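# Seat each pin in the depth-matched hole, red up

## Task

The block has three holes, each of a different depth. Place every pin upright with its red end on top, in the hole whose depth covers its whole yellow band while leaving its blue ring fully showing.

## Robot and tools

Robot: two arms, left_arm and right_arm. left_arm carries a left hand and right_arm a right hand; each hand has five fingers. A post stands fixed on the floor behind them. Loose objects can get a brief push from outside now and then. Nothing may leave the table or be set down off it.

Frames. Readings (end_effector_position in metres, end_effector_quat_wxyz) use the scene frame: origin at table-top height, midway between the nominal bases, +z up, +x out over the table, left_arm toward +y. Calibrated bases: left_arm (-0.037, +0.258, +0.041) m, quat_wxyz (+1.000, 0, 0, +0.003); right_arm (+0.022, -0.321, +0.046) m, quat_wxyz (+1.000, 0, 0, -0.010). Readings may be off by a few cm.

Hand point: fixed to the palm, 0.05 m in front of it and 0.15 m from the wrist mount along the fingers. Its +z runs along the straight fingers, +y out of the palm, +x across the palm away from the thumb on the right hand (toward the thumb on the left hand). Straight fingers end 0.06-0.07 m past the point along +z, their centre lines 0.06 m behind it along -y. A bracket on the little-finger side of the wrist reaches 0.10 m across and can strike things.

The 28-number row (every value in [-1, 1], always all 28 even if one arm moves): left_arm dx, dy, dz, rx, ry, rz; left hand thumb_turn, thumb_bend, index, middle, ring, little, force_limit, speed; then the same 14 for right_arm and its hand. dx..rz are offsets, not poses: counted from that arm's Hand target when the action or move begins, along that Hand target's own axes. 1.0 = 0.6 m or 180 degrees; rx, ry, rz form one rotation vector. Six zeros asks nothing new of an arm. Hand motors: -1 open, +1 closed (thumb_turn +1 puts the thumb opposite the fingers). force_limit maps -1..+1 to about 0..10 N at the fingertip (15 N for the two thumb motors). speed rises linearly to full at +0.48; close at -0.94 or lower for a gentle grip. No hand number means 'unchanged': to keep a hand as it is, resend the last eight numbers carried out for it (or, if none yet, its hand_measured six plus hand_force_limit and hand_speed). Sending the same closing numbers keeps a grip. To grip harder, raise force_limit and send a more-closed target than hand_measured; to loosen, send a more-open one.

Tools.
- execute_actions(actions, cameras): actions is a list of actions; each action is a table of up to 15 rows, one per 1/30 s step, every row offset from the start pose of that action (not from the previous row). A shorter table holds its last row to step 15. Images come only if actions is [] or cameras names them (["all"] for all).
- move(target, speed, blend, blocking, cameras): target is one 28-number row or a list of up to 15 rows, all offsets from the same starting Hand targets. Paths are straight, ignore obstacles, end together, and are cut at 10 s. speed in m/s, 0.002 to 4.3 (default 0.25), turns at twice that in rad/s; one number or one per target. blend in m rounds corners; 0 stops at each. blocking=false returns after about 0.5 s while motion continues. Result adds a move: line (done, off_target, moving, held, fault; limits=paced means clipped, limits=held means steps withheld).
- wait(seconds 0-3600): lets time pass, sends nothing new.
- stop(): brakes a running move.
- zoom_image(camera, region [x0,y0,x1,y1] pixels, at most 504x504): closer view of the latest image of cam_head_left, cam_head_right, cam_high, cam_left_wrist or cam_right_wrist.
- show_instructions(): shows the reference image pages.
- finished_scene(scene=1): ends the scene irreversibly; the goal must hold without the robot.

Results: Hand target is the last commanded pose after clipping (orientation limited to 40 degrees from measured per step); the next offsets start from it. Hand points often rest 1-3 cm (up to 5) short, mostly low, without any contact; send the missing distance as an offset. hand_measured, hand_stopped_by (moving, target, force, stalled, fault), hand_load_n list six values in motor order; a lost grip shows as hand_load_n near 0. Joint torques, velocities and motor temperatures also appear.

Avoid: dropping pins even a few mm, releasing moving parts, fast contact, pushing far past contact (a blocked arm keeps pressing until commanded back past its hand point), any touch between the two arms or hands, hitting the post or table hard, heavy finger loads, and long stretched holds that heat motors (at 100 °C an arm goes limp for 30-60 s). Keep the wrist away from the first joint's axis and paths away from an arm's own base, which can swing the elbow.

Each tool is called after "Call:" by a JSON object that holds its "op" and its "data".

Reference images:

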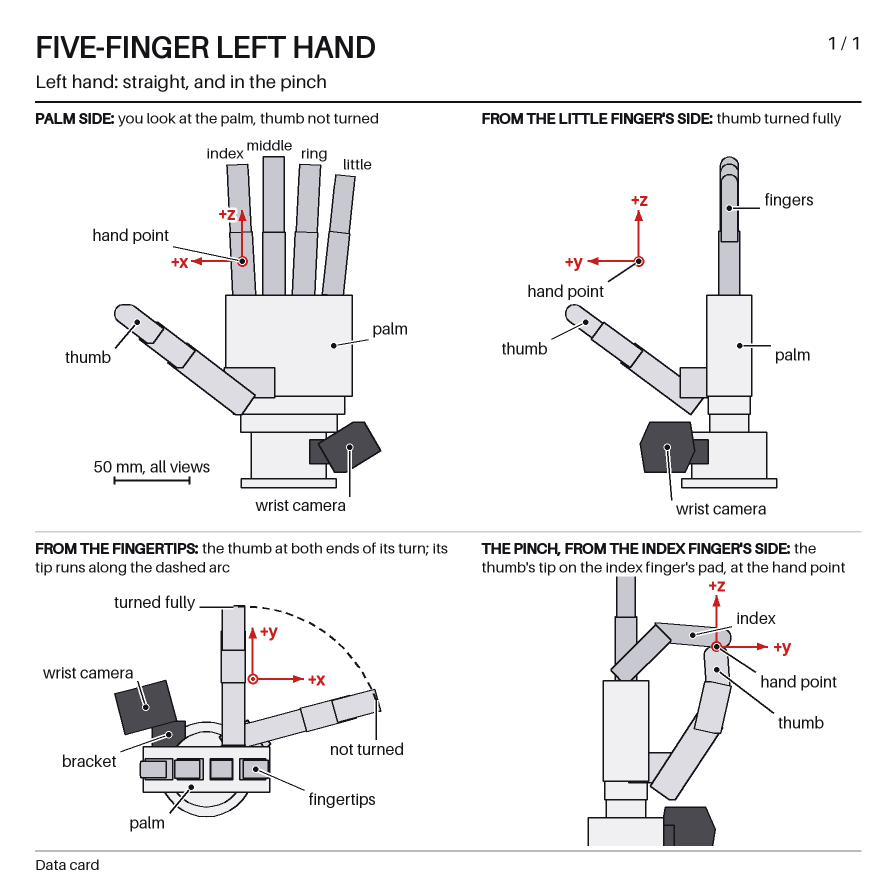

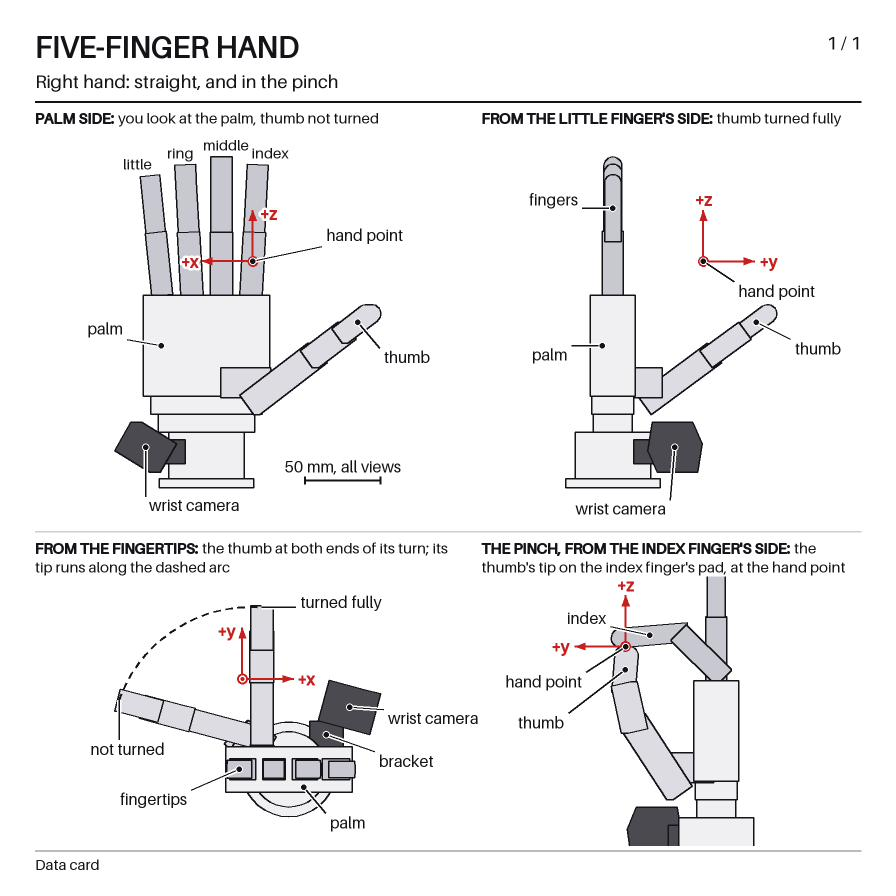

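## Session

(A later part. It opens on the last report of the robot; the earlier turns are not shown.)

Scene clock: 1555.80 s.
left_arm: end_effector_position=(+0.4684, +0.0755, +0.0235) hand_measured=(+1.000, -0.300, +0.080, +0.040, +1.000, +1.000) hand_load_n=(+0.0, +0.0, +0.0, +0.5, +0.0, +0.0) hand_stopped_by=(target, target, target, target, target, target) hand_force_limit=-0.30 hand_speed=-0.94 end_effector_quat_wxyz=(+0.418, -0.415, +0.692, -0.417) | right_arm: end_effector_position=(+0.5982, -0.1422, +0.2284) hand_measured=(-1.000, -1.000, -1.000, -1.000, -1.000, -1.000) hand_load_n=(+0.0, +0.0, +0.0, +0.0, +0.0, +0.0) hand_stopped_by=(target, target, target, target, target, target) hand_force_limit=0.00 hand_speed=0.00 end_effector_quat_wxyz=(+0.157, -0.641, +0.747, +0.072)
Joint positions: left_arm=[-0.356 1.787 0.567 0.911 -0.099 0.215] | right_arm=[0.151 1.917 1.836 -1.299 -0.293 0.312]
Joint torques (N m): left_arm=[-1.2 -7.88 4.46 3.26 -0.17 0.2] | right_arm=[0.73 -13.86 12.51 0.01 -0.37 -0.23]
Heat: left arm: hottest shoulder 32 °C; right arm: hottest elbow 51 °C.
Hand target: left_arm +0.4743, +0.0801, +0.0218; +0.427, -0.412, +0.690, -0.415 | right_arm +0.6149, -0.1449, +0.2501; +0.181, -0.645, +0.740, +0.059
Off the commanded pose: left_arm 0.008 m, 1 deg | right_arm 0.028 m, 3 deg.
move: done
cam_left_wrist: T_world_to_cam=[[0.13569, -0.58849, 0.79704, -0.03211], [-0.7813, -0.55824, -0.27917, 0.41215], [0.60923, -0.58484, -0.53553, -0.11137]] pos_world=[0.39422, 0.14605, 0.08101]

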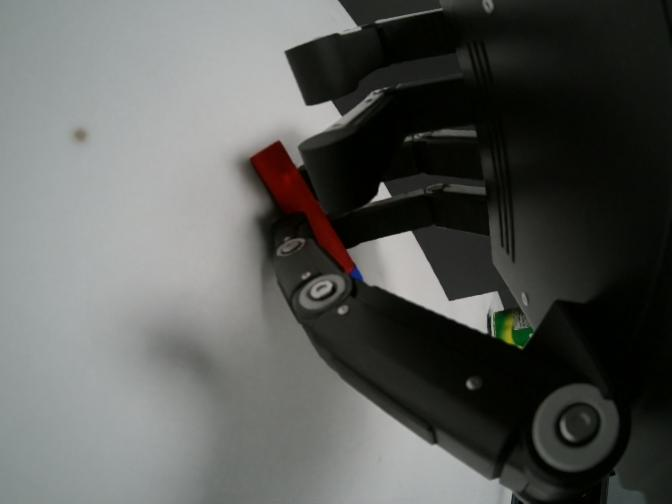

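Call:
{"op": "move", "data": {"target": [0,0,0,0,0,0,1,-0.30,0.30,0.30,1,1,-0.3,-0.94,0,0,0,0,0,0,-1,-1,-1,-1,-1,-1,0,0.0], "speed": 0.02, "cameras": ["cam_left_wrist"]}}

Call:
{"op": "zoom_image", "data": {"camera": "cam_left_wrist", "region": [200, 80, 420, 300]}}

Scene clock: 1557.53 s.
left_arm: end_effector_position=(+0.4684, +0.0755, +0.0235) hand_measured=(+1.000, -0.302, +0.168, +0.128, +1.000, +1.000) hand_load_n=(+0.0, +4.0, +3.5, +4.0, +0.0, +0.0) hand_stopped_by=(target, target, force, force, target, target) hand_force_limit=-0.30 hand_speed=-0.94 end_effector_quat_wxyz=(+0.418, -0.415, +0.692, -0.417) | right_arm: end_effector_position=(+0.5982, -0.1422, +0.2284) hand_measured=(-1.000, -1.000, -1.000, -1.000, -1.000, -1.000) hand_load_n=(+0.0, +0.0, +0.0, +0.0, +0.0, +0.0) hand_stopped_by=(target, target, target, target, target, target) hand_force_limit=0.00 hand_speed=0.00 end_effector_quat_wxyz=(+0.157, -0.641, +0.747, +0.072)
Joint positions: left_arm=[-0.356 1.787 0.567 0.911 -0.099 0.215] | right_arm=[0.151 1.917 1.836 -1.299 -0.293 0.312]
Joint torques (N m): left_arm=[-0.85 -7.65 4.45 3.4 -0.15 0.21] | right_arm=[0.85 -13.74 12.53 0.08 -0.34 -0.23]
Heat: left arm: hottest shoulder 32 °C; right arm: hottest elbow 51 °C.
Hand target: left_arm +0.4743, +0.0801, +0.0218; +0.427, -0.412, +0.690, -0.415 | right_arm +0.6149, -0.1449, +0.2501; +0.181, -0.645, +0.740, +0.059
Off the commanded pose: left_arm 0.008 m, 1 deg | right_arm 0.028 m, 3 deg.
move: done
cam_left_wrist: T_world_to_cam=[[0.13569, -0.58849, 0.79704, -0.03211], [-0.7813, -0.55824, -0.27917, 0.41215], [0.60923, -0.58484, -0.53553, -0.11137]] pos_world=[0.39422, 0.14605, 0.08101]

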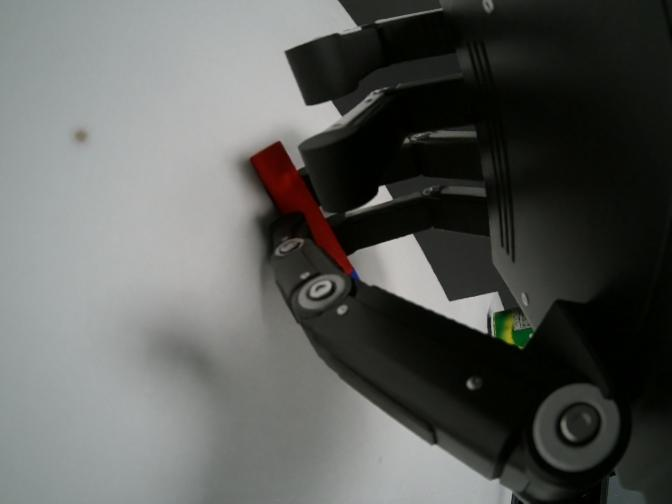

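Scaled by 2.291 from the camera's image (finer frame: 960x720).

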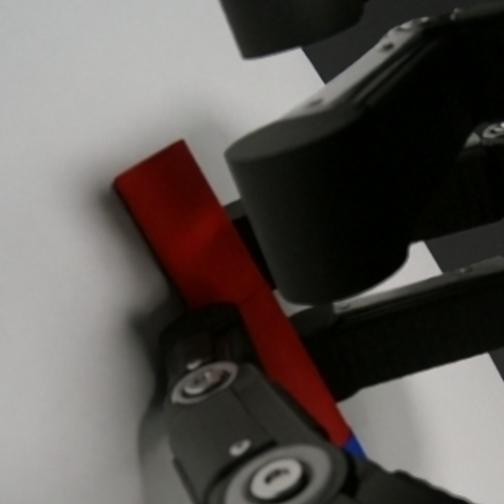

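Call:
{"op": "move", "data": {"target": [0.0016,0.0062,0.0019,0,0,0,1,-0.30,0.30,0.30,1,1,-0.3,-0.94,0,0,0,0,0,0,-1,-1,-1,-1,-1,-1,0,0.0], "speed": 0.02, "cameras": []}}

Call:
{"op": "move", "data": {"target": [0,0,0,0,0,0,1,-0.30,0.31,0.31,1,1,0.6,-0.96,0,0,0,0,0,0,-1,-1,-1,-1,-1,-1,0,0.0], "speed": 0.02, "cameras": ["cam_left_wrist"]}}

Call:
{"op": "zoom_image", "data": {"camera": "cam_left_wrist", "region": [230, 110, 400, 300]}}

Scene clock: 1558.90 s.
left_arm: end_effector_position=(+0.4696, +0.0750, +0.0235) hand_measured=(+1.000, -0.302, +0.168, +0.128, +1.000, +1.000) hand_load_n=(+0.0, +4.0, +3.5, +4.0, +0.0, +0.0) hand_stopped_by=(target, target, force, force, target, target) hand_force_limit=-0.30 hand_speed=-0.94 end_effector_quat_wxyz=(+0.420, -0.414, +0.690, -0.420) | right_arm: end_effector_position=(+0.5982, -0.1422, +0.2284) hand_measured=(-1.000, -1.000, -1.000, -1.000, -1.000, -1.000) hand_load_n=(+0.0, -0.5, +0.0, +0.0, +0.0, +0.0) hand_stopped_by=(target, target, target, target, target, target) hand_force_limit=0.00 hand_speed=0.00 end_effector_quat_wxyz=(+0.157, -0.641, +0.747, +0.072)
Joint positions: left_arm=[-0.356 1.795 0.567 0.928 -0.099 0.215] | right_arm=[0.151 1.917 1.836 -1.299 -0.293 0.312]
Joint torques (N m): left_arm=[-0.97 -8.23 4.52 3.25 -0.14 0.2] | right_arm=[0.97 -13.92 12.46 0.08 -0.36 -0.25]
Heat: left arm: hottest shoulder 32 °C; right arm: hottest elbow 51 °C.
Hand target: left_arm +0.4743, +0.0801, +0.0178; +0.427, -0.412, +0.690, -0.415 | right_arm +0.6149, -0.1449, +0.2501; +0.181, -0.645, +0.740, +0.059
Off the commanded pose: left_arm 0.009 m, 1 deg | right_arm 0.028 m, 3 deg.
move: done

Scene clock: 1559.70 s.
left_arm: end_effector_position=(+0.4696, +0.0750, +0.0231) hand_measured=(+1.000, -0.302, +0.196, +0.146, +1.000, +1.000) hand_load_n=(+0.0, +11.0, +8.5, +8.5, +0.0, +0.0) hand_stopped_by=(target, target, force, force, target, target) hand_force_limit=0.60 hand_speed=-0.96 end_effector_quat_wxyz=(+0.420, -0.414, +0.690, -0.420) | right_arm: end_effector_position=(+0.5982, -0.1422, +0.2284) hand_measured=(-1.000, -1.000, -1.000, -1.000, -1.000, -1.000) hand_load_n=(+0.0, +0.0, +0.0, +0.0, +0.0, +0.0) hand_stopped_by=(target, target, target, target, target, target) hand_force_limit=0.00 hand_speed=0.00 end_effector_quat_wxyz=(+0.157, -0.641, +0.747, +0.072)
Joint positions: left_arm=[-0.356 1.796 0.567 0.93 -0.099 0.215] | right_arm=[0.151 1.917 1.836 -1.299 -0.293 0.312]
Joint torques (N m): left_arm=[-0.97 -7.36 4.42 3.17 -0.16 0.2] | right_arm=[0.85 -13.74 12.53 0.05 -0.34 -0.24]
Heat: left arm: hottest shoulder 32 °C; right arm: hottest elbow 51 °C.
Hand target: left_arm +0.4743, +0.0801, +0.0178; +0.427, -0.412, +0.690, -0.415 | right_arm +0.6149, -0.1449, +0.2501; +0.181, -0.645, +0.740, +0.059
Off the commanded pose: left_arm 0.009 m, 1 deg | right_arm 0.028 m, 3 deg.
move: done
cam_left_wrist: T_world_to_cam=[[0.12879, -0.58597, 0.80003, -0.02925], [-0.77888, -0.55912, -0.28413, 0.41183], [0.61381, -0.58654, -0.52841, -0.1147]] pos_world=[0.39494, 0.14585, 0.0798]

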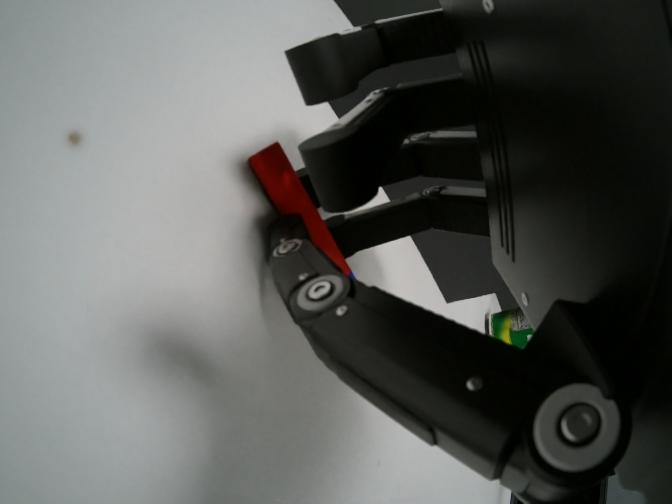

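Scaled by 2.653 from the camera's image (finer frame: 960x720).

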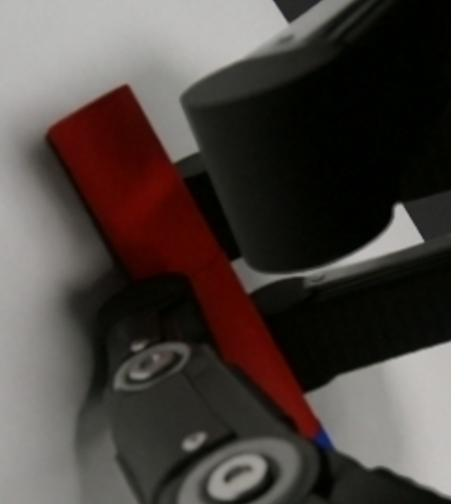

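Call:
{"op": "move", "data": {"target": [-0.0091,-0.0339,-0.0107,0,0,0,1,-0.30,0.31,0.31,1,1,0.6,-0.96,0,0,0,0,0,0,-1,-1,-1,-1,-1,-1,0,0.0], "speed": 0.01, "cameras": ["cam_left_wrist"]}}

Call:
{"op": "zoom_image", "data": {"camera": "cam_left_wrist", "region": [230, 110, 400, 300]}}

Scene clock: 1563.33 s.
left_arm: end_effector_position=(+0.4662, +0.0773, +0.0247) hand_measured=(+1.000, -0.302, +0.196, +0.146, +1.000, +1.000) hand_load_n=(+0.0, +12.0, +8.0, +7.5, +0.0, +0.0) hand_stopped_by=(target, target, force, force, target, target) hand_force_limit=0.60 hand_speed=-0.96 end_effector_quat_wxyz=(+0.414, -0.417, +0.697, -0.410) | right_arm: end_effector_position=(+0.5982, -0.1422, +0.2284) hand_measured=(-1.000, -1.000, -1.000, -1.000, -1.000, -1.000) hand_load_n=(+0.0, +0.0, +0.0, +0.0, +0.0, +0.0) hand_stopped_by=(target, target, target, target, target, target) hand_force_limit=0.00 hand_speed=0.00 end_effector_quat_wxyz=(+0.157, -0.641, +0.747, +0.072)
Joint positions: left_arm=[-0.354 1.767 0.567 0.873 -0.099 0.218] | right_arm=[0.151 1.917 1.836 -1.299 -0.293 0.312]
Joint torques (N m): left_arm=[-1.03 -11.05 4.78 2.29 -0.15 0.19] | right_arm=[0.79 -13.68 12.49 0.05 -0.35 -0.24]
Heat: left arm: hottest shoulder 32 °C; right arm: hottest elbow 51 °C.
Hand target: left_arm +0.4743, +0.0801, +0.0398; +0.427, -0.412, +0.690, -0.415 | right_arm +0.6149, -0.1449, +0.2501; +0.181, -0.645, +0.740, +0.059
Off the commanded pose: left_arm 0.017 m, 2 deg | right_arm 0.028 m, 3 deg.
move: off_target (left_arm)
cam_left_wrist: T_world_to_cam=[[0.14923, -0.5956, 0.78929, -0.03726], [-0.78557, -0.55619, -0.27117, 0.41342], [0.6005, -0.57958, -0.55089, -0.10417]] pos_world=[0.39289, 0.14737, 0.08413]

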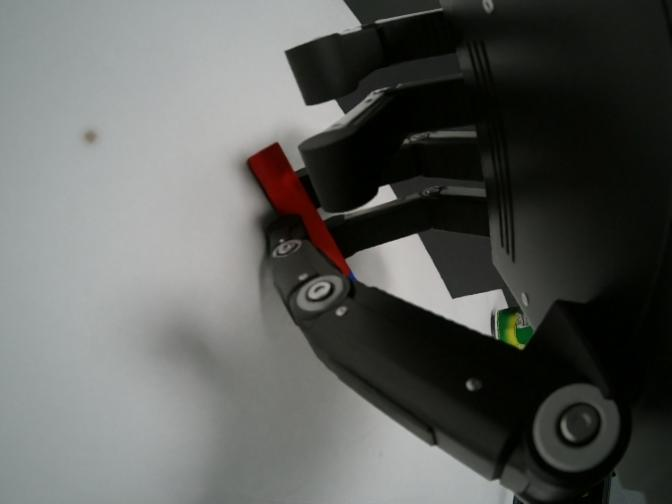

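Scaled by 2.653 from the camera's image (finer frame: 960x720).

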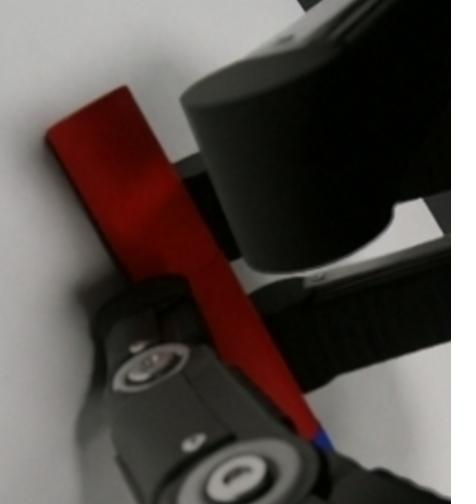

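Call:
{"op": "move", "data": {"target": [-0.0049,-0.0185,-0.0058,0,0,0,1,-0.30,0.31,0.31,1,1,0.6,-0.96,0,0,0,0,0,0,-1,-1,-1,-1,-1,-1,0,0.0], "speed": 0.01, "cameras": ["cam_left_wrist"]}}

Call:
{"op": "zoom_image", "data": {"camera": "cam_left_wrist", "region": [230, 110, 400, 300]}}

Scene clock: 1565.50 s.
left_arm: end_effector_position=(+0.4655, +0.0778, +0.0355) hand_measured=(+1.000, -0.302, +0.196, +0.146, +1.000, +1.000) hand_load_n=(+0.0, +12.0, +7.5, +7.5, +0.0, +0.0) hand_stopped_by=(target, target, force, force, target, target) hand_force_limit=0.60 hand_speed=-0.96 end_effector_quat_wxyz=(+0.414, -0.416, +0.699, -0.409) | right_arm: end_effector_position=(+0.5982, -0.1422, +0.2284) hand_measured=(-1.000, -1.000, -1.000, -1.000, -1.000, -1.000) hand_load_n=(+0.0, +0.0, +0.0, +0.0, +0.0, +0.0) hand_stopped_by=(target, target, target, target, target, target) hand_force_limit=0.00 hand_speed=0.00 end_effector_quat_wxyz=(+0.157, -0.641, +0.747, +0.072)
Joint positions: left_arm=[-0.354 1.726 0.567 0.829 -0.099 0.221] | right_arm=[0.151 1.917 1.836 -1.299 -0.293 0.312]
Joint torques (N m): left_arm=[-0.67 -10.58 5.3 2.39 -0.19 0.22] | right_arm=[0.62 -13.92 12.49 0.05 -0.36 -0.24]
Heat: left arm: hottest shoulder 32 °C; right arm: hottest elbow 51 °C.
Hand target: left_arm +0.4743, +0.0801, +0.0518; +0.427, -0.412, +0.690, -0.415 | right_arm +0.6149, -0.1449, +0.2501; +0.181, -0.645, +0.740, +0.059
Off the commanded pose: left_arm 0.019 m, 2 deg | right_arm 0.028 m, 3 deg.
move: off_target (left_arm)
cam_left_wrist: T_world_to_cam=[[0.15042, -0.59883, 0.78662, -0.04558], [-0.78672, -0.55437, -0.27158, 0.41645], [0.59871, -0.578, -0.5545, -0.09671]] pos_world=[0.39239, 0.14768, 0.09533]

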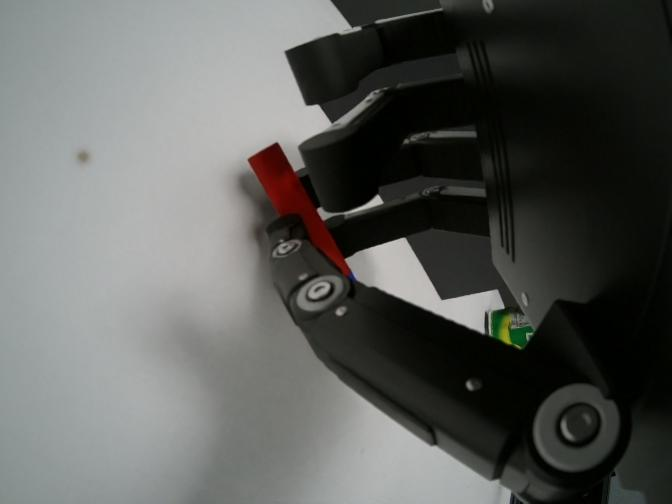

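Scaled by 2.653 from the camera's image (finer frame: 960x720).

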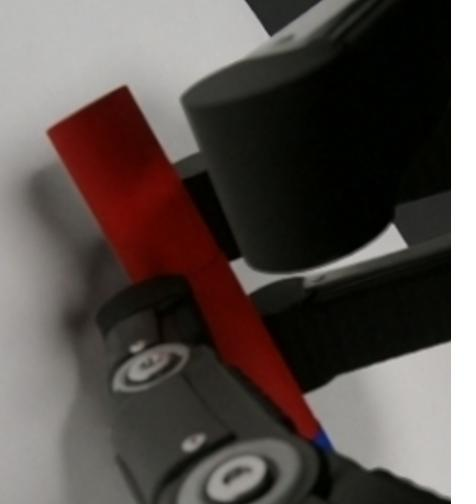

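Call:
{"op": "move", "data": {"target": [-0.0247,-0.0925,-0.0292,0,0,0,1,-0.30,0.31,0.31,1,1,0.6,-0.96,0,0,0,0,0,0,-1,-1,-1,-1,-1,-1,0,0.0], "speed": 0.03, "cameras": ["cam_left_wrist"]}}

Call:
{"op": "zoom_image", "data": {"camera": "cam_left_wrist", "region": [230, 110, 400, 300]}}

Scene clock: 1572.63 s.
left_arm: end_effector_position=(+0.4542, +0.0819, +0.0835) hand_measured=(+1.000, -0.302, +0.196, +0.146, +1.000, +1.000) hand_load_n=(+0.0, +12.0, +7.5, +7.5, +0.0, +0.0) hand_stopped_by=(target, target, force, force, target, target) hand_force_limit=0.60 hand_speed=-0.96 end_effector_quat_wxyz=(+0.407, -0.419, +0.706, -0.401) | right_arm: end_effector_position=(+0.5982, -0.1422, +0.2284) hand_measured=(-1.000, -1.000, -1.000, -1.000, -1.000, -1.000) hand_load_n=(+0.0, +0.0, +0.0, +0.0, +0.0, +0.0) hand_stopped_by=(target, target, target, target, target, target) hand_force_limit=0.00 hand_speed=0.00 end_effector_quat_wxyz=(+0.157, -0.641, +0.747, +0.072)
Joint positions: left_arm=[-0.354 1.529 0.567 0.606 -0.099 0.221] | right_arm=[0.151 1.917 1.836 -1.299 -0.293 0.312]
Joint torques (N m): left_arm=[-0.73 -9.7 9.14 2.18 -0.19 0.19] | right_arm=[0.67 -14.04 12.51 0.12 -0.34 -0.24]
Heat: left arm: hottest shoulder 32 °C; right arm: hottest elbow 51 °C.
Hand target: left_arm +0.4743, +0.0801, +0.1119; +0.427, -0.412, +0.690, -0.415 | right_arm +0.6149, -0.1449, +0.2501; +0.181, -0.645, +0.740, +0.059
Off the commanded pose: left_arm 0.035 m, 3 deg | right_arm 0.028 m, 3 deg.
move: off_target (left_arm)
cam_left_wrist: T_world_to_cam=[[0.16956, -0.60574, 0.77739, -0.0866], [-0.79319, -0.55202, -0.25713, 0.42445], [0.58489, -0.57302, -0.57407, -0.05349]] pos_world=[0.38264, 0.1512, 0.14575]

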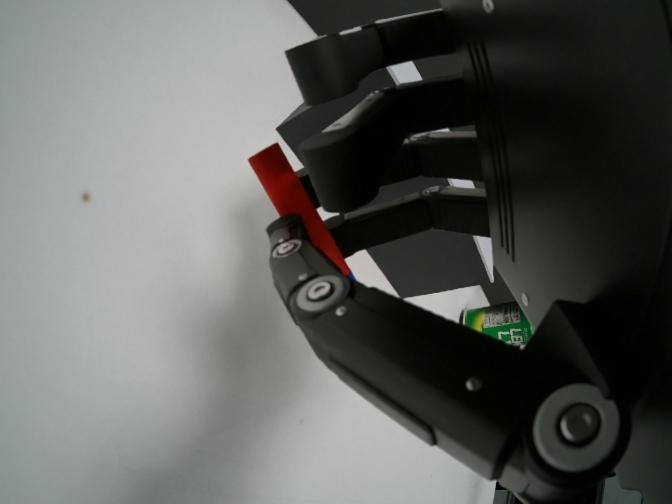

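Scaled by 2.653 from the camera's image (finer frame: 960x720).

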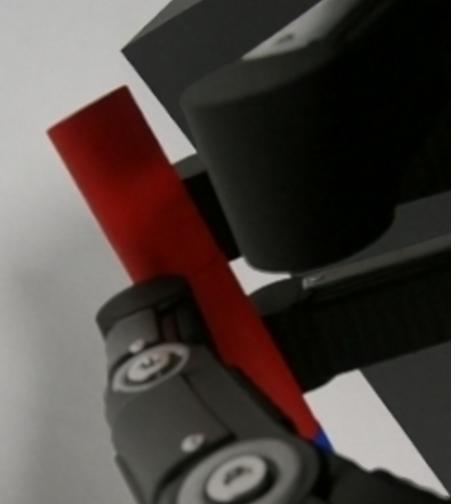

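Call:
{"op": "move", "data": {"target": [-0.0371,-0.1387,-0.0438,0,0,0,1,-0.30,0.31,0.31,1,1,0.6,-0.96,0,0,0,0,0,0,-1,-1,-1,-1,-1,-1,0,0.0], "speed": 0.06, "cameras": []}}

Scene clock: 1575.23 s.
left_arm: end_effector_position=(+0.4540, +0.0820, +0.1647) hand_measured=(+1.000, -0.302, +0.196, +0.146, +1.000, +1.000) hand_load_n=(+0.0, +12.0, +8.0, +7.5, +0.0, +0.0) hand_stopped_by=(target, target, force, force, target, target) hand_force_limit=0.60 hand_speed=-0.96 end_effector_quat_wxyz=(+0.405, -0.420, +0.708, -0.398) | right_arm: end_effector_position=(+0.5982, -0.1422, +0.2284) hand_measured=(-1.000, -1.000, -1.000, -1.000, -1.000, -1.000) hand_load_n=(+0.0, +0.0, +0.0, +0.0, +0.0, +0.0) hand_stopped_by=(target, target, target, target, target, target) hand_force_limit=0.00 hand_speed=0.00 end_effector_quat_wxyz=(+0.157, -0.641, +0.747, +0.072)
Joint positions: left_arm=[-0.354 1.312 0.657 0.289 -0.099 0.221] | right_arm=[0.151 1.917 1.836 -1.299 -0.293 0.312]
Joint torques (N m): left_arm=[-0.97 -8.47 11.95 2.3 -0.19 0.2] | right_arm=[0.79 -13.92 12.57 0.12 -0.37 -0.24]
Heat: left arm: hottest shoulder 32 °C; right arm: hottest elbow 51 °C.
Hand target: left_arm +0.4743, +0.0801, +0.2019; +0.427, -0.412, +0.690, -0.415 | right_arm +0.6149, -0.1449, +0.2501; +0.181, -0.645, +0.740, +0.059
Off the commanded pose: left_arm 0.042 m, 4 deg | right_arm 0.028 m, 3 deg.
move: off_target (left_arm)

Call:
{"op": "move", "data": {"target": [0.0255,-0.0929,-0.0133,0.1653,0.0070,0.2239,1,-0.30,0.31,0.31,1,1,0.6,-0.96,0,0,0,0,0,0,-1,-1,-1,-1,-1,-1,0,0.0], "speed": 0.1, "cameras": ["cam_left_wrist"]}}

Scene clock: 1581.13 s.
left_arm: end_effector_position=(+0.4739, +0.0561, +0.2440) hand_measured=(+1.000, -0.302, +0.196, +0.146, +1.000, +1.000) hand_load_n=(+0.0, +12.0, +7.5, +7.0, +0.0, +0.0) hand_stopped_by=(target, target, force, force, target, target) hand_force_limit=0.60 hand_speed=-0.96 end_effector_quat_wxyz=(+0.613, -0.040, +0.676, -0.407) | right_arm: end_effector_position=(+0.5982, -0.1422, +0.2284) hand_measured=(-1.000, -1.000, -1.000, -1.000, -1.000, -1.000) hand_load_n=(+0.0, +0.0, +0.0, -0.5, +0.0, +0.0) hand_stopped_by=(target, target, target, target, target, target) hand_force_limit=0.00 hand_speed=0.00 end_effector_quat_wxyz=(+0.157, -0.641, +0.747, +0.072)
Joint positions: left_arm=[-0.379 1.356 0.559 0.881 0.155 0.913] | right_arm=[0.151 1.917 1.836 -1.299 -0.293 0.312]
Joint torques (N m): left_arm=[-2.49 -6.42 7.04 3.84 0 0.29] | right_arm=[0.73 -13.92 12.55 0.05 -0.36 -0.23]
Heat: left arm: hottest shoulder 31 °C; right arm: hottest elbow 51 °C.
Hand target: left_arm +0.4743, +0.0501, +0.2520; +0.624, -0.027, +0.666, -0.408 | right_arm +0.6149, -0.1449, +0.2501; +0.181, -0.645, +0.740, +0.059
Off the commanded pose: left_arm 0.010 m, 2 deg | right_arm 0.028 m, 3 deg.
move: done
cam_left_wrist: T_world_to_cam=[[-0.4825, -0.8161, 0.31809, 0.20259], [-0.52293, -0.02294, -0.85206, 0.45454], [0.70266, -0.57746, -0.4157, -0.08195]] pos_world=[0.39303, 0.12843, 0.28878]

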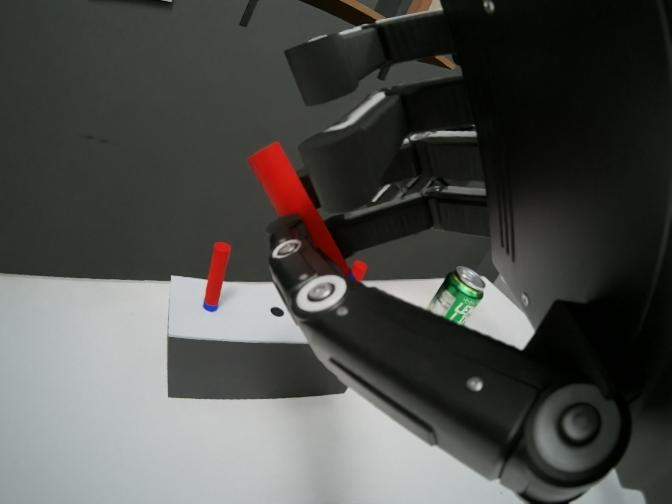

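Call:
{"op": "move", "data": {"target": [0.0020,-0.0337,0.0192,0.1653,0.0070,0.2239,1,-0.30,0.31,0.31,1,1,0.6,-0.96,0,0,0,0,0,0,-1,-1,-1,-1,-1,-1,0,0.0], "speed": 0.1, "cameras": ["cam_left_wrist","cam_right_wrist","cam_high","cam_head_left","cam_head_right"]}}

Scene clock: 1586.87 s.
left_arm: end_effector_position=(+0.4602, +0.0265, +0.2416) hand_measured=(+1.000, -0.302, +0.196, +0.146, +1.000, +1.000) hand_load_n=(+0.0, +12.0, +7.5, +7.5, +0.0, +0.0) hand_stopped_by=(target, target, force, force, target, target) hand_force_limit=0.60 hand_speed=-0.96 end_effector_quat_wxyz=(+0.679, +0.356, +0.542, -0.344) | right_arm: end_effector_position=(+0.5982, -0.1422, +0.2284) hand_measured=(-1.000, -1.000, -1.000, -1.000, -1.000, -1.000) hand_load_n=(+0.0, +0.0, +0.0, +0.0, +0.0, +0.0) hand_stopped_by=(target, target, target, target, target, target) hand_force_limit=0.00 hand_speed=0.00 end_effector_quat_wxyz=(+0.157, -0.641, +0.747, +0.072)
Joint positions: left_arm=[-0.268 1.583 0.535 1.273 0.776 1.523] | right_arm=[0.151 1.917 1.836 -1.299 -0.293 0.312]
Joint torques (N m): left_arm=[-0.85 -6.83 8.14 3.54 -0.1 0.36] | right_arm=[0.85 -13.98 12.56 0.09 -0.35 -0.23]
Heat: left arm: hottest shoulder 31 °C; right arm: hottest elbow 51 °C.
Hand target: left_arm +0.4743, +0.0301, +0.2640; +0.704, +0.364, +0.516, -0.325 | right_arm +0.6149, -0.1449, +0.2501; +0.181, -0.645, +0.740, +0.059
Off the commanded pose: left_arm 0.027 m, 5 deg | right_arm 0.028 m, 3 deg.
move: off_target (left_arm)
cam_left_wrist: T_world_to_cam=[[-0.74412, -0.52639, -0.41134, 0.46142], [0.1177, 0.5028, -0.85635, 0.13691], [0.6576, -0.68564, -0.31219, -0.09174]] pos_world=[0.38756, 0.11115, 0.27841]
cam_right_wrist: T_world_to_cam=[[-0.97006, -0.0836, -0.22803, 0.62524], [-0.2226, 0.68158, 0.69706, 0.07315], [0.09715, 0.72695, -0.67978, 0.31928]] pos_world=[0.59179, -0.22969, 0.30863]

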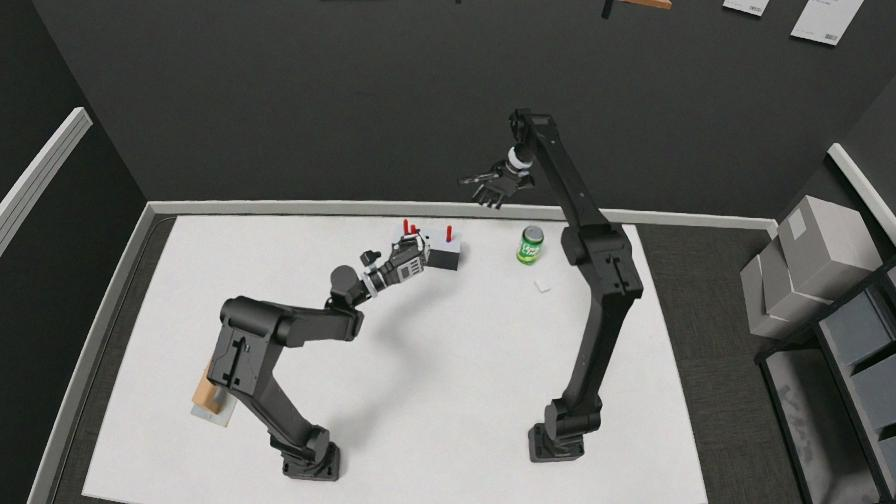

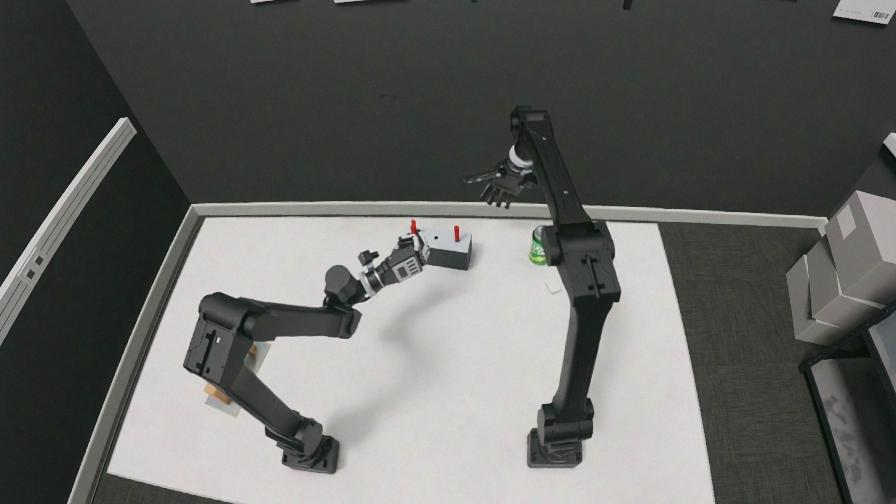

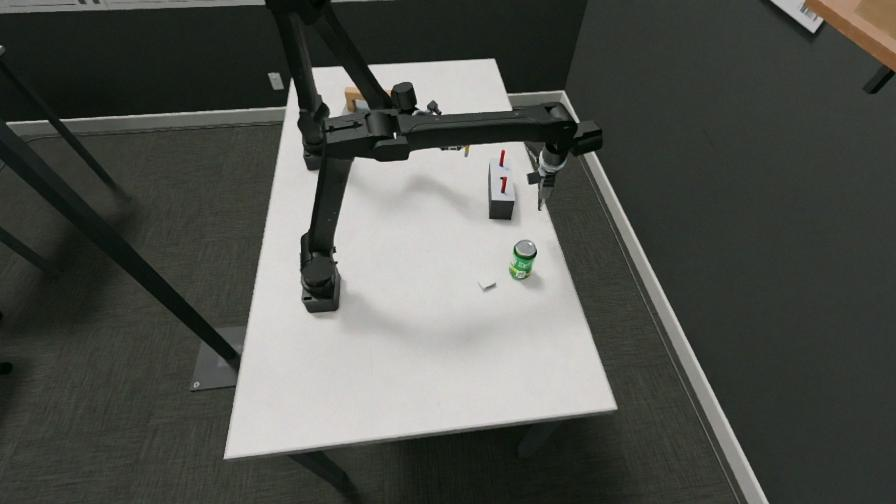

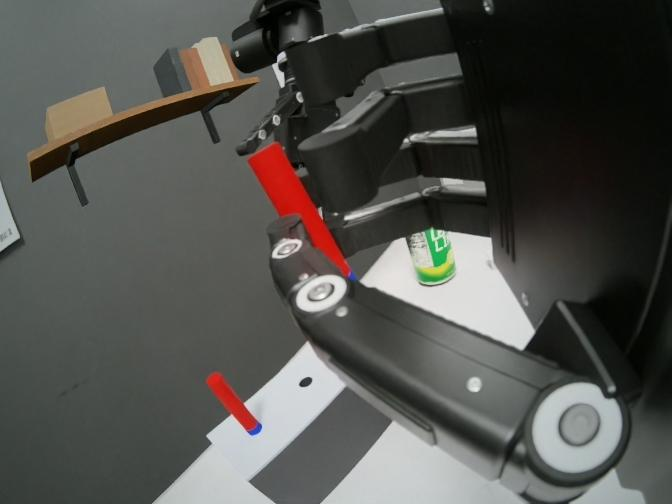

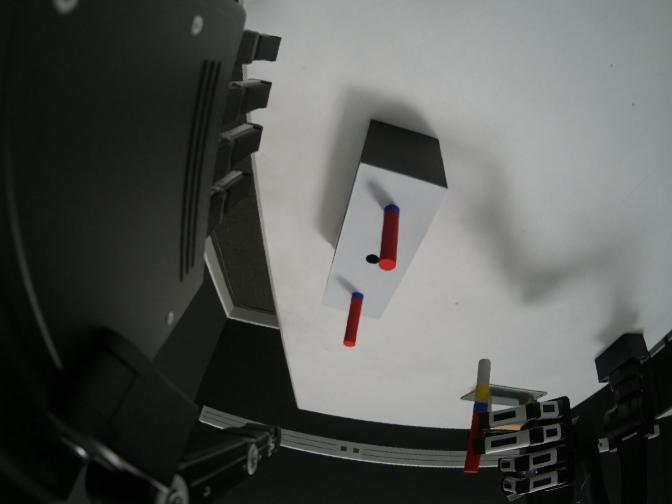

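Call:
{"op": "zoom_image", "data": {"camera": "cam_right_wrist", "region": [430, 340, 590, 500]}}

Scaled by 3.150 from the camera's image (finer frame: 960x720).

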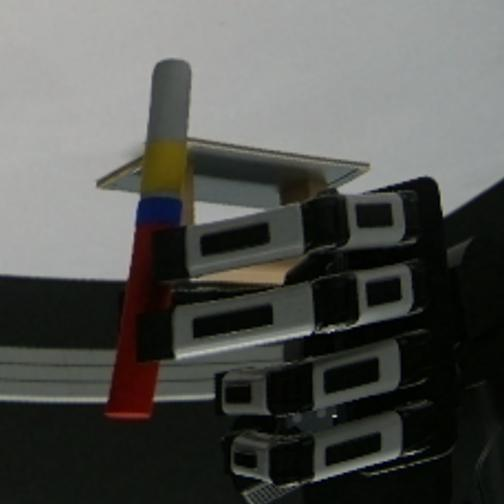

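Call:
{"op": "move", "data": {"target": [0.0310,0.1140,0.1302,0,0,0,1,-0.30,0.31,0.31,1,1,0.6,-0.96,0,0,0,0,0,0,-1,-1,-1,-1,-1,-1,0,0.0], "speed": 0.08, "cameras": ["cam_right_wrist","cam_high","cam_left_wrist"]}}

Call:
{"op": "zoom_image", "data": {"camera": "cam_right_wrist", "region": [310, 190, 470, 430]}}

Call:
{"op": "zoom_image", "data": {"camera": "cam_high", "region": [460, 110, 560, 230]}}

Scene clock: 1591.97 s.
left_arm: end_effector_position=(+0.5608, +0.0011, +0.2556) hand_measured=(+1.000, -0.302, +0.196, +0.146, +1.000, +1.000) hand_load_n=(+0.0, +12.0, +8.0, +7.5, +0.0, +0.0) hand_stopped_by=(target, target, force, force, target, target) hand_force_limit=0.60 hand_speed=-0.96 end_effector_quat_wxyz=(+0.688, +0.356, +0.533, -0.339) | right_arm: end_effector_position=(+0.5982, -0.1422, +0.2284) hand_measured=(-1.000, -1.000, -1.000, -1.000, -1.000, -1.000) hand_load_n=(-0.5, +0.0, +0.0, +0.0, +0.0, +0.0) hand_stopped_by=(target, target, target, target, target, target) hand_force_limit=0.00 hand_speed=0.00 end_effector_quat_wxyz=(+0.157, -0.641, +0.747, +0.072)
Joint positions: left_arm=[-0.268 1.758 0.832 1.175 0.769 1.526] | right_arm=[0.151 1.917 1.836 -1.299 -0.293 0.312]
Joint torques (N m): left_arm=[-1.61 -10.75 9.51 2.02 -0.31 0.35] | right_arm=[0.67 -13.86 12.53 0.09 -0.34 -0.24]
Heat: left arm: hottest shoulder 31 °C; right arm: hottest elbow 52 °C.
Hand target: left_arm +0.5743, -0.0018, +0.2740; +0.704, +0.364, +0.516, -0.325 | right_arm +0.6149, -0.1449, +0.2501; +0.181, -0.645, +0.740, +0.059
Off the commanded pose: left_arm 0.023 m, 3 deg | right_arm 0.028 m, 3 deg.
move: off_target (left_arm)
cam_left_wrist: T_world_to_cam=[[-0.72901, -0.53508, -0.42689, 0.52433], [0.13579, 0.49821, -0.85636, 0.13972], [0.6709, -0.68226, -0.29055, -0.18392]] pos_world=[0.48666, 0.08546, 0.29004]
cam_right_wrist: T_world_to_cam=[[-0.97006, -0.0836, -0.22803, 0.62524], [-0.2226, 0.68158, 0.69706, 0.07315], [0.09715, 0.72695, -0.67978, 0.31928]] pos_world=[0.59179, -0.22969, 0.30863]
Images, in order (width x height): cam_high 896x504, cam_left_wrist 672x504, cam_right_wrist 672x504.

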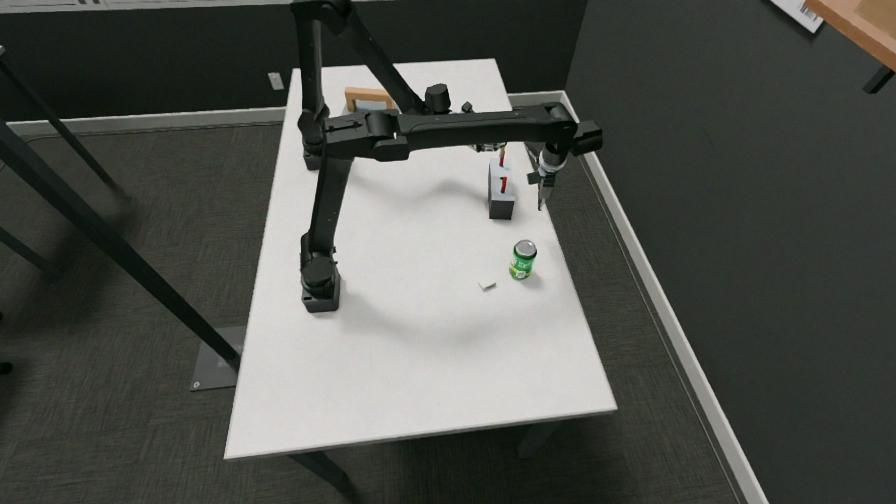

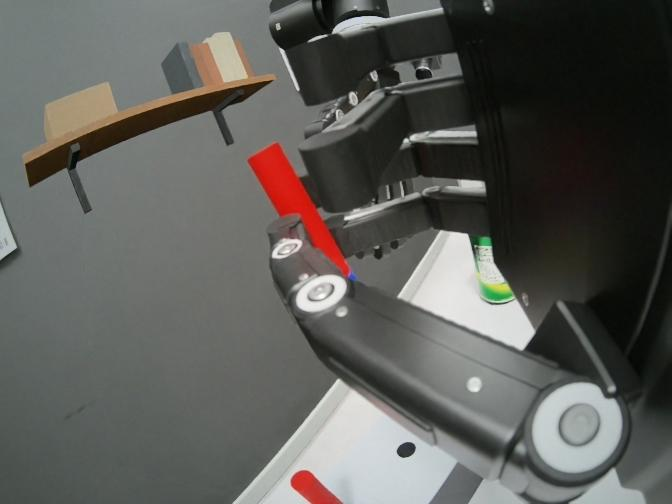

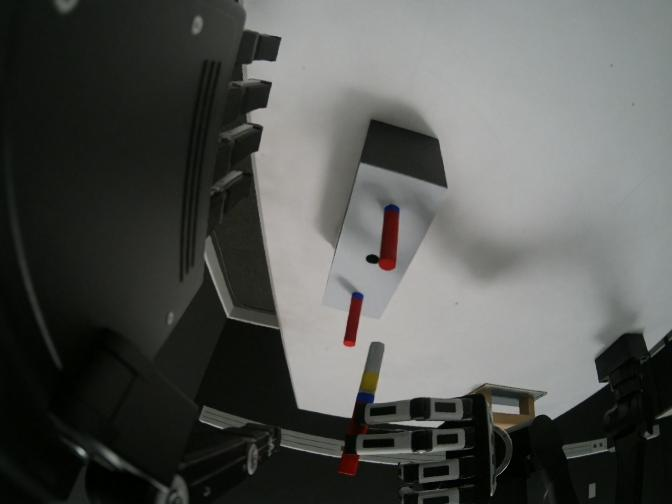

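Scaled by 2.100 from the camera's image (finer frame: 960x720).

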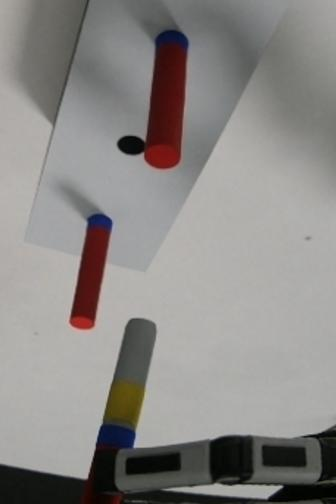

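Scaled by 4.200 from the camera's image (finer frame: 1280x720).

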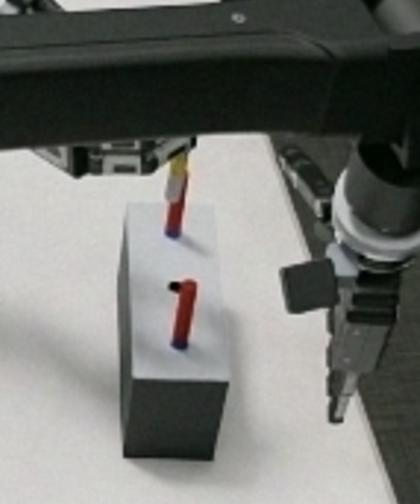

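Call:
{"op": "zoom_image", "data": {"camera": "cam_right_wrist", "region": [310, 330, 460, 490]}}

Scaled by 3.150 from the camera's image (finer frame: 960x720).

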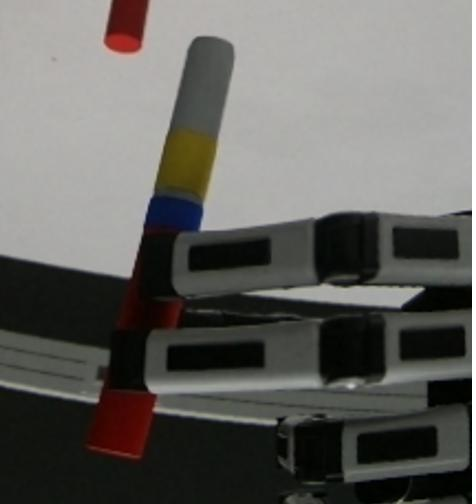

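Call:
{"op": "move", "data": {"target": [0.0610,0.0001,0.0020,0.0011,-0.0067,0.0108,1,-0.30,0.31,0.31,1,1,0.6,-0.96,0,0,0,0,0,0,-1,-1,-1,-1,-1,-1,0,0.0], "speed": 0.04, "cameras": ["cam_right_wrist","cam_high"]}}

Call:
{"op": "zoom_image", "data": {"camera": "cam_right_wrist", "region": [320, 240, 460, 460]}}

Call:
{"op": "zoom_image", "data": {"camera": "cam_high", "region": [470, 130, 530, 210]}}

Scene clock: 1596.20 s.
left_arm: end_effector_position=(+0.5728, -0.0018, +0.2133) hand_measured=(+1.000, -0.302, +0.196, +0.146, +1.000, +1.000) hand_load_n=(+0.0, +12.0, +8.0, +7.0, -0.5, +0.0) hand_stopped_by=(target, target, force, force, target, target) hand_force_limit=0.60 hand_speed=-0.96 end_effector_quat_wxyz=(+0.689, +0.360, +0.533, -0.334) | right_arm: end_effector_position=(+0.5982, -0.1422, +0.2284) hand_measured=(-1.000, -1.000, -1.000, -1.000, -1.000, -1.000) hand_load_n=(+0.0, +0.0, +0.0, +0.0, +0.0, +0.0) hand_stopped_by=(target, target, target, target, target, target) hand_force_limit=0.00 hand_speed=0.00 end_effector_quat_wxyz=(+0.157, -0.641, +0.747, +0.072)
Joint positions: left_arm=[-0.268 1.884 0.857 1.27 0.769 1.542] | right_arm=[0.151 1.917 1.836 -1.299 -0.293 0.312]
Joint torques (N m): left_arm=[-2.26 -11.52 8.8 3.6 -0.26 0.35] | right_arm=[0.79 -13.8 12.51 0.1 -0.37 -0.23]
Heat: left arm: hottest shoulder 31 °C; right arm: hottest elbow 52 °C.
Hand target: left_arm +0.5844, -0.0058, +0.2390; +0.714, +0.370, +0.502, -0.318 | right_arm +0.6149, -0.1449, +0.2501; +0.181, -0.645, +0.740, +0.059
Off the commanded pose: left_arm 0.028 m, 5 deg | right_arm 0.028 m, 3 deg.
move: off_target (left_arm)
cam_right_wrist: T_world_to_cam=[[-0.97006, -0.0836, -0.22803, 0.62524], [-0.2226, 0.68158, 0.69706, 0.07315], [0.09715, 0.72695, -0.67978, 0.31928]] pos_world=[0.59179, -0.22969, 0.30863]
Images, in order (width x height): cam_high 896x504, cam_right_wrist 672x504.

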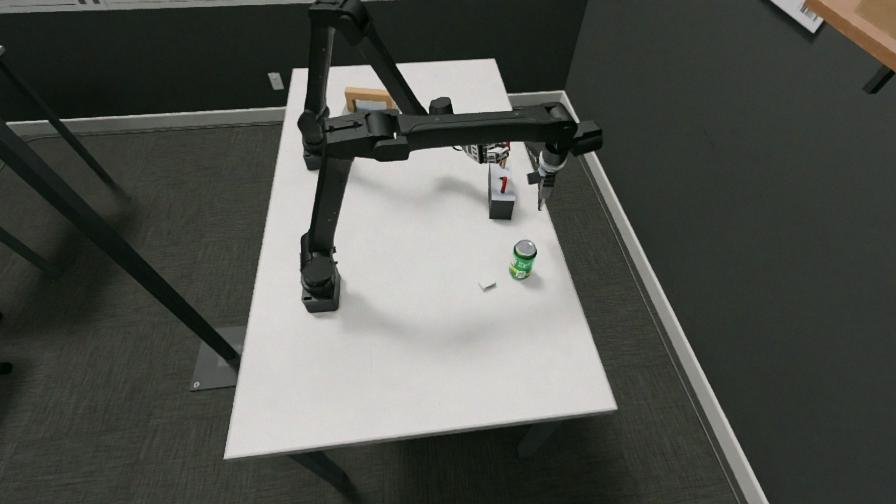

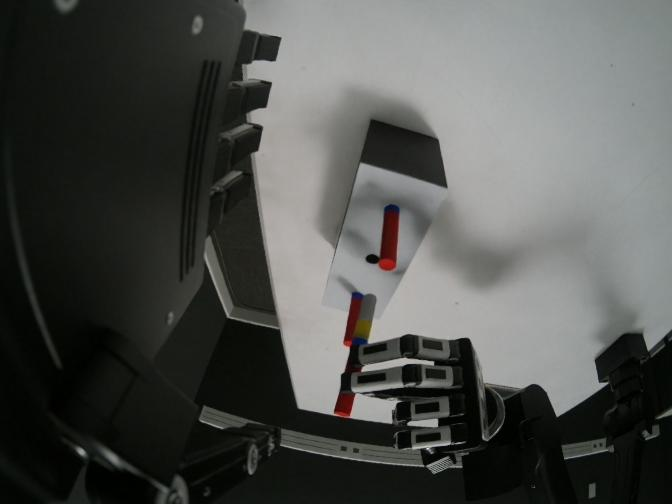

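Scaled by 2.291 from the camera's image (finer frame: 960x720).

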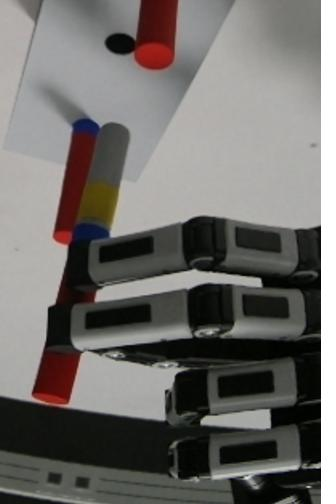

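Scaled by 6.300 from the camera's image (finer frame: 1280x720).

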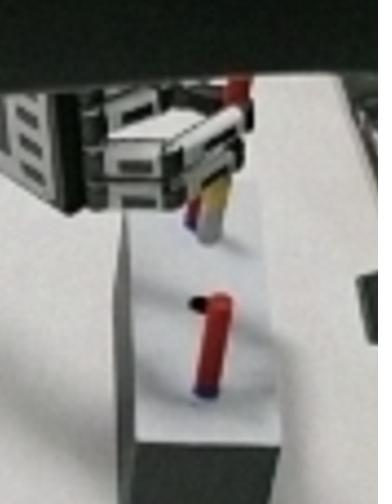

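Call:
{"op": "zoom_image", "data": {"camera": "cam_right_wrist", "region": [330, 280, 400, 350]}}

Call:
{"op": "zoom_image", "data": {"camera": "cam_right_wrist", "region": [320, 350, 390, 420]}}

Scaled by 7.200 from the camera's image (finer frame: 960x720).

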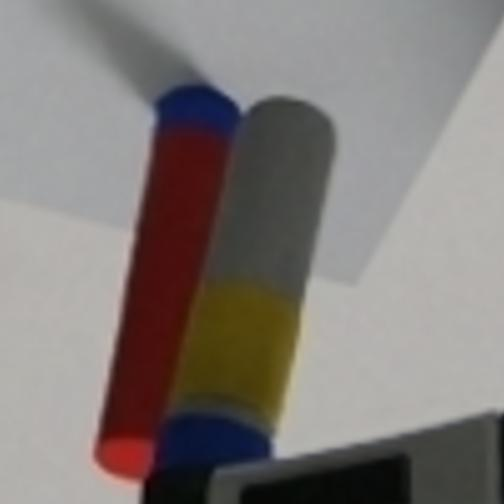

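Scaled by 7.200 from the camera's image (finer frame: 960x720).

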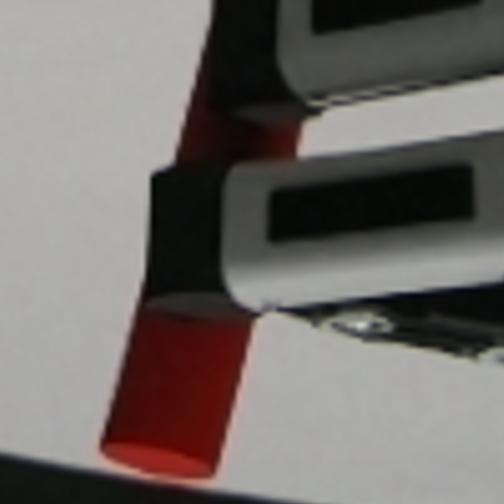

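Call:
{"op": "zoom_image", "data": {"camera": "cam_high", "region": [490, 135, 520, 175]}}

Call:
{"op": "zoom_image", "data": {"camera": "cam_high", "region": [490, 165, 520, 205]}}

Scaled by 12.600 from the camera's image (finer frame: 1280x720).

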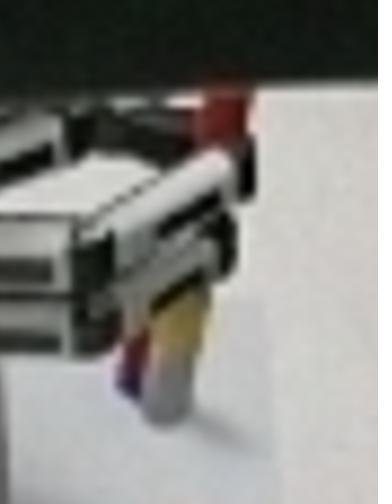

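Scaled by 12.600 from the camera's image (finer frame: 1280x720).

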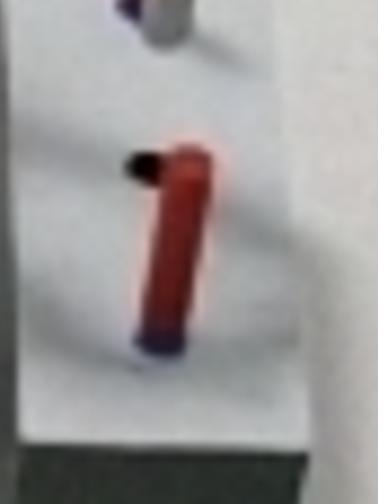

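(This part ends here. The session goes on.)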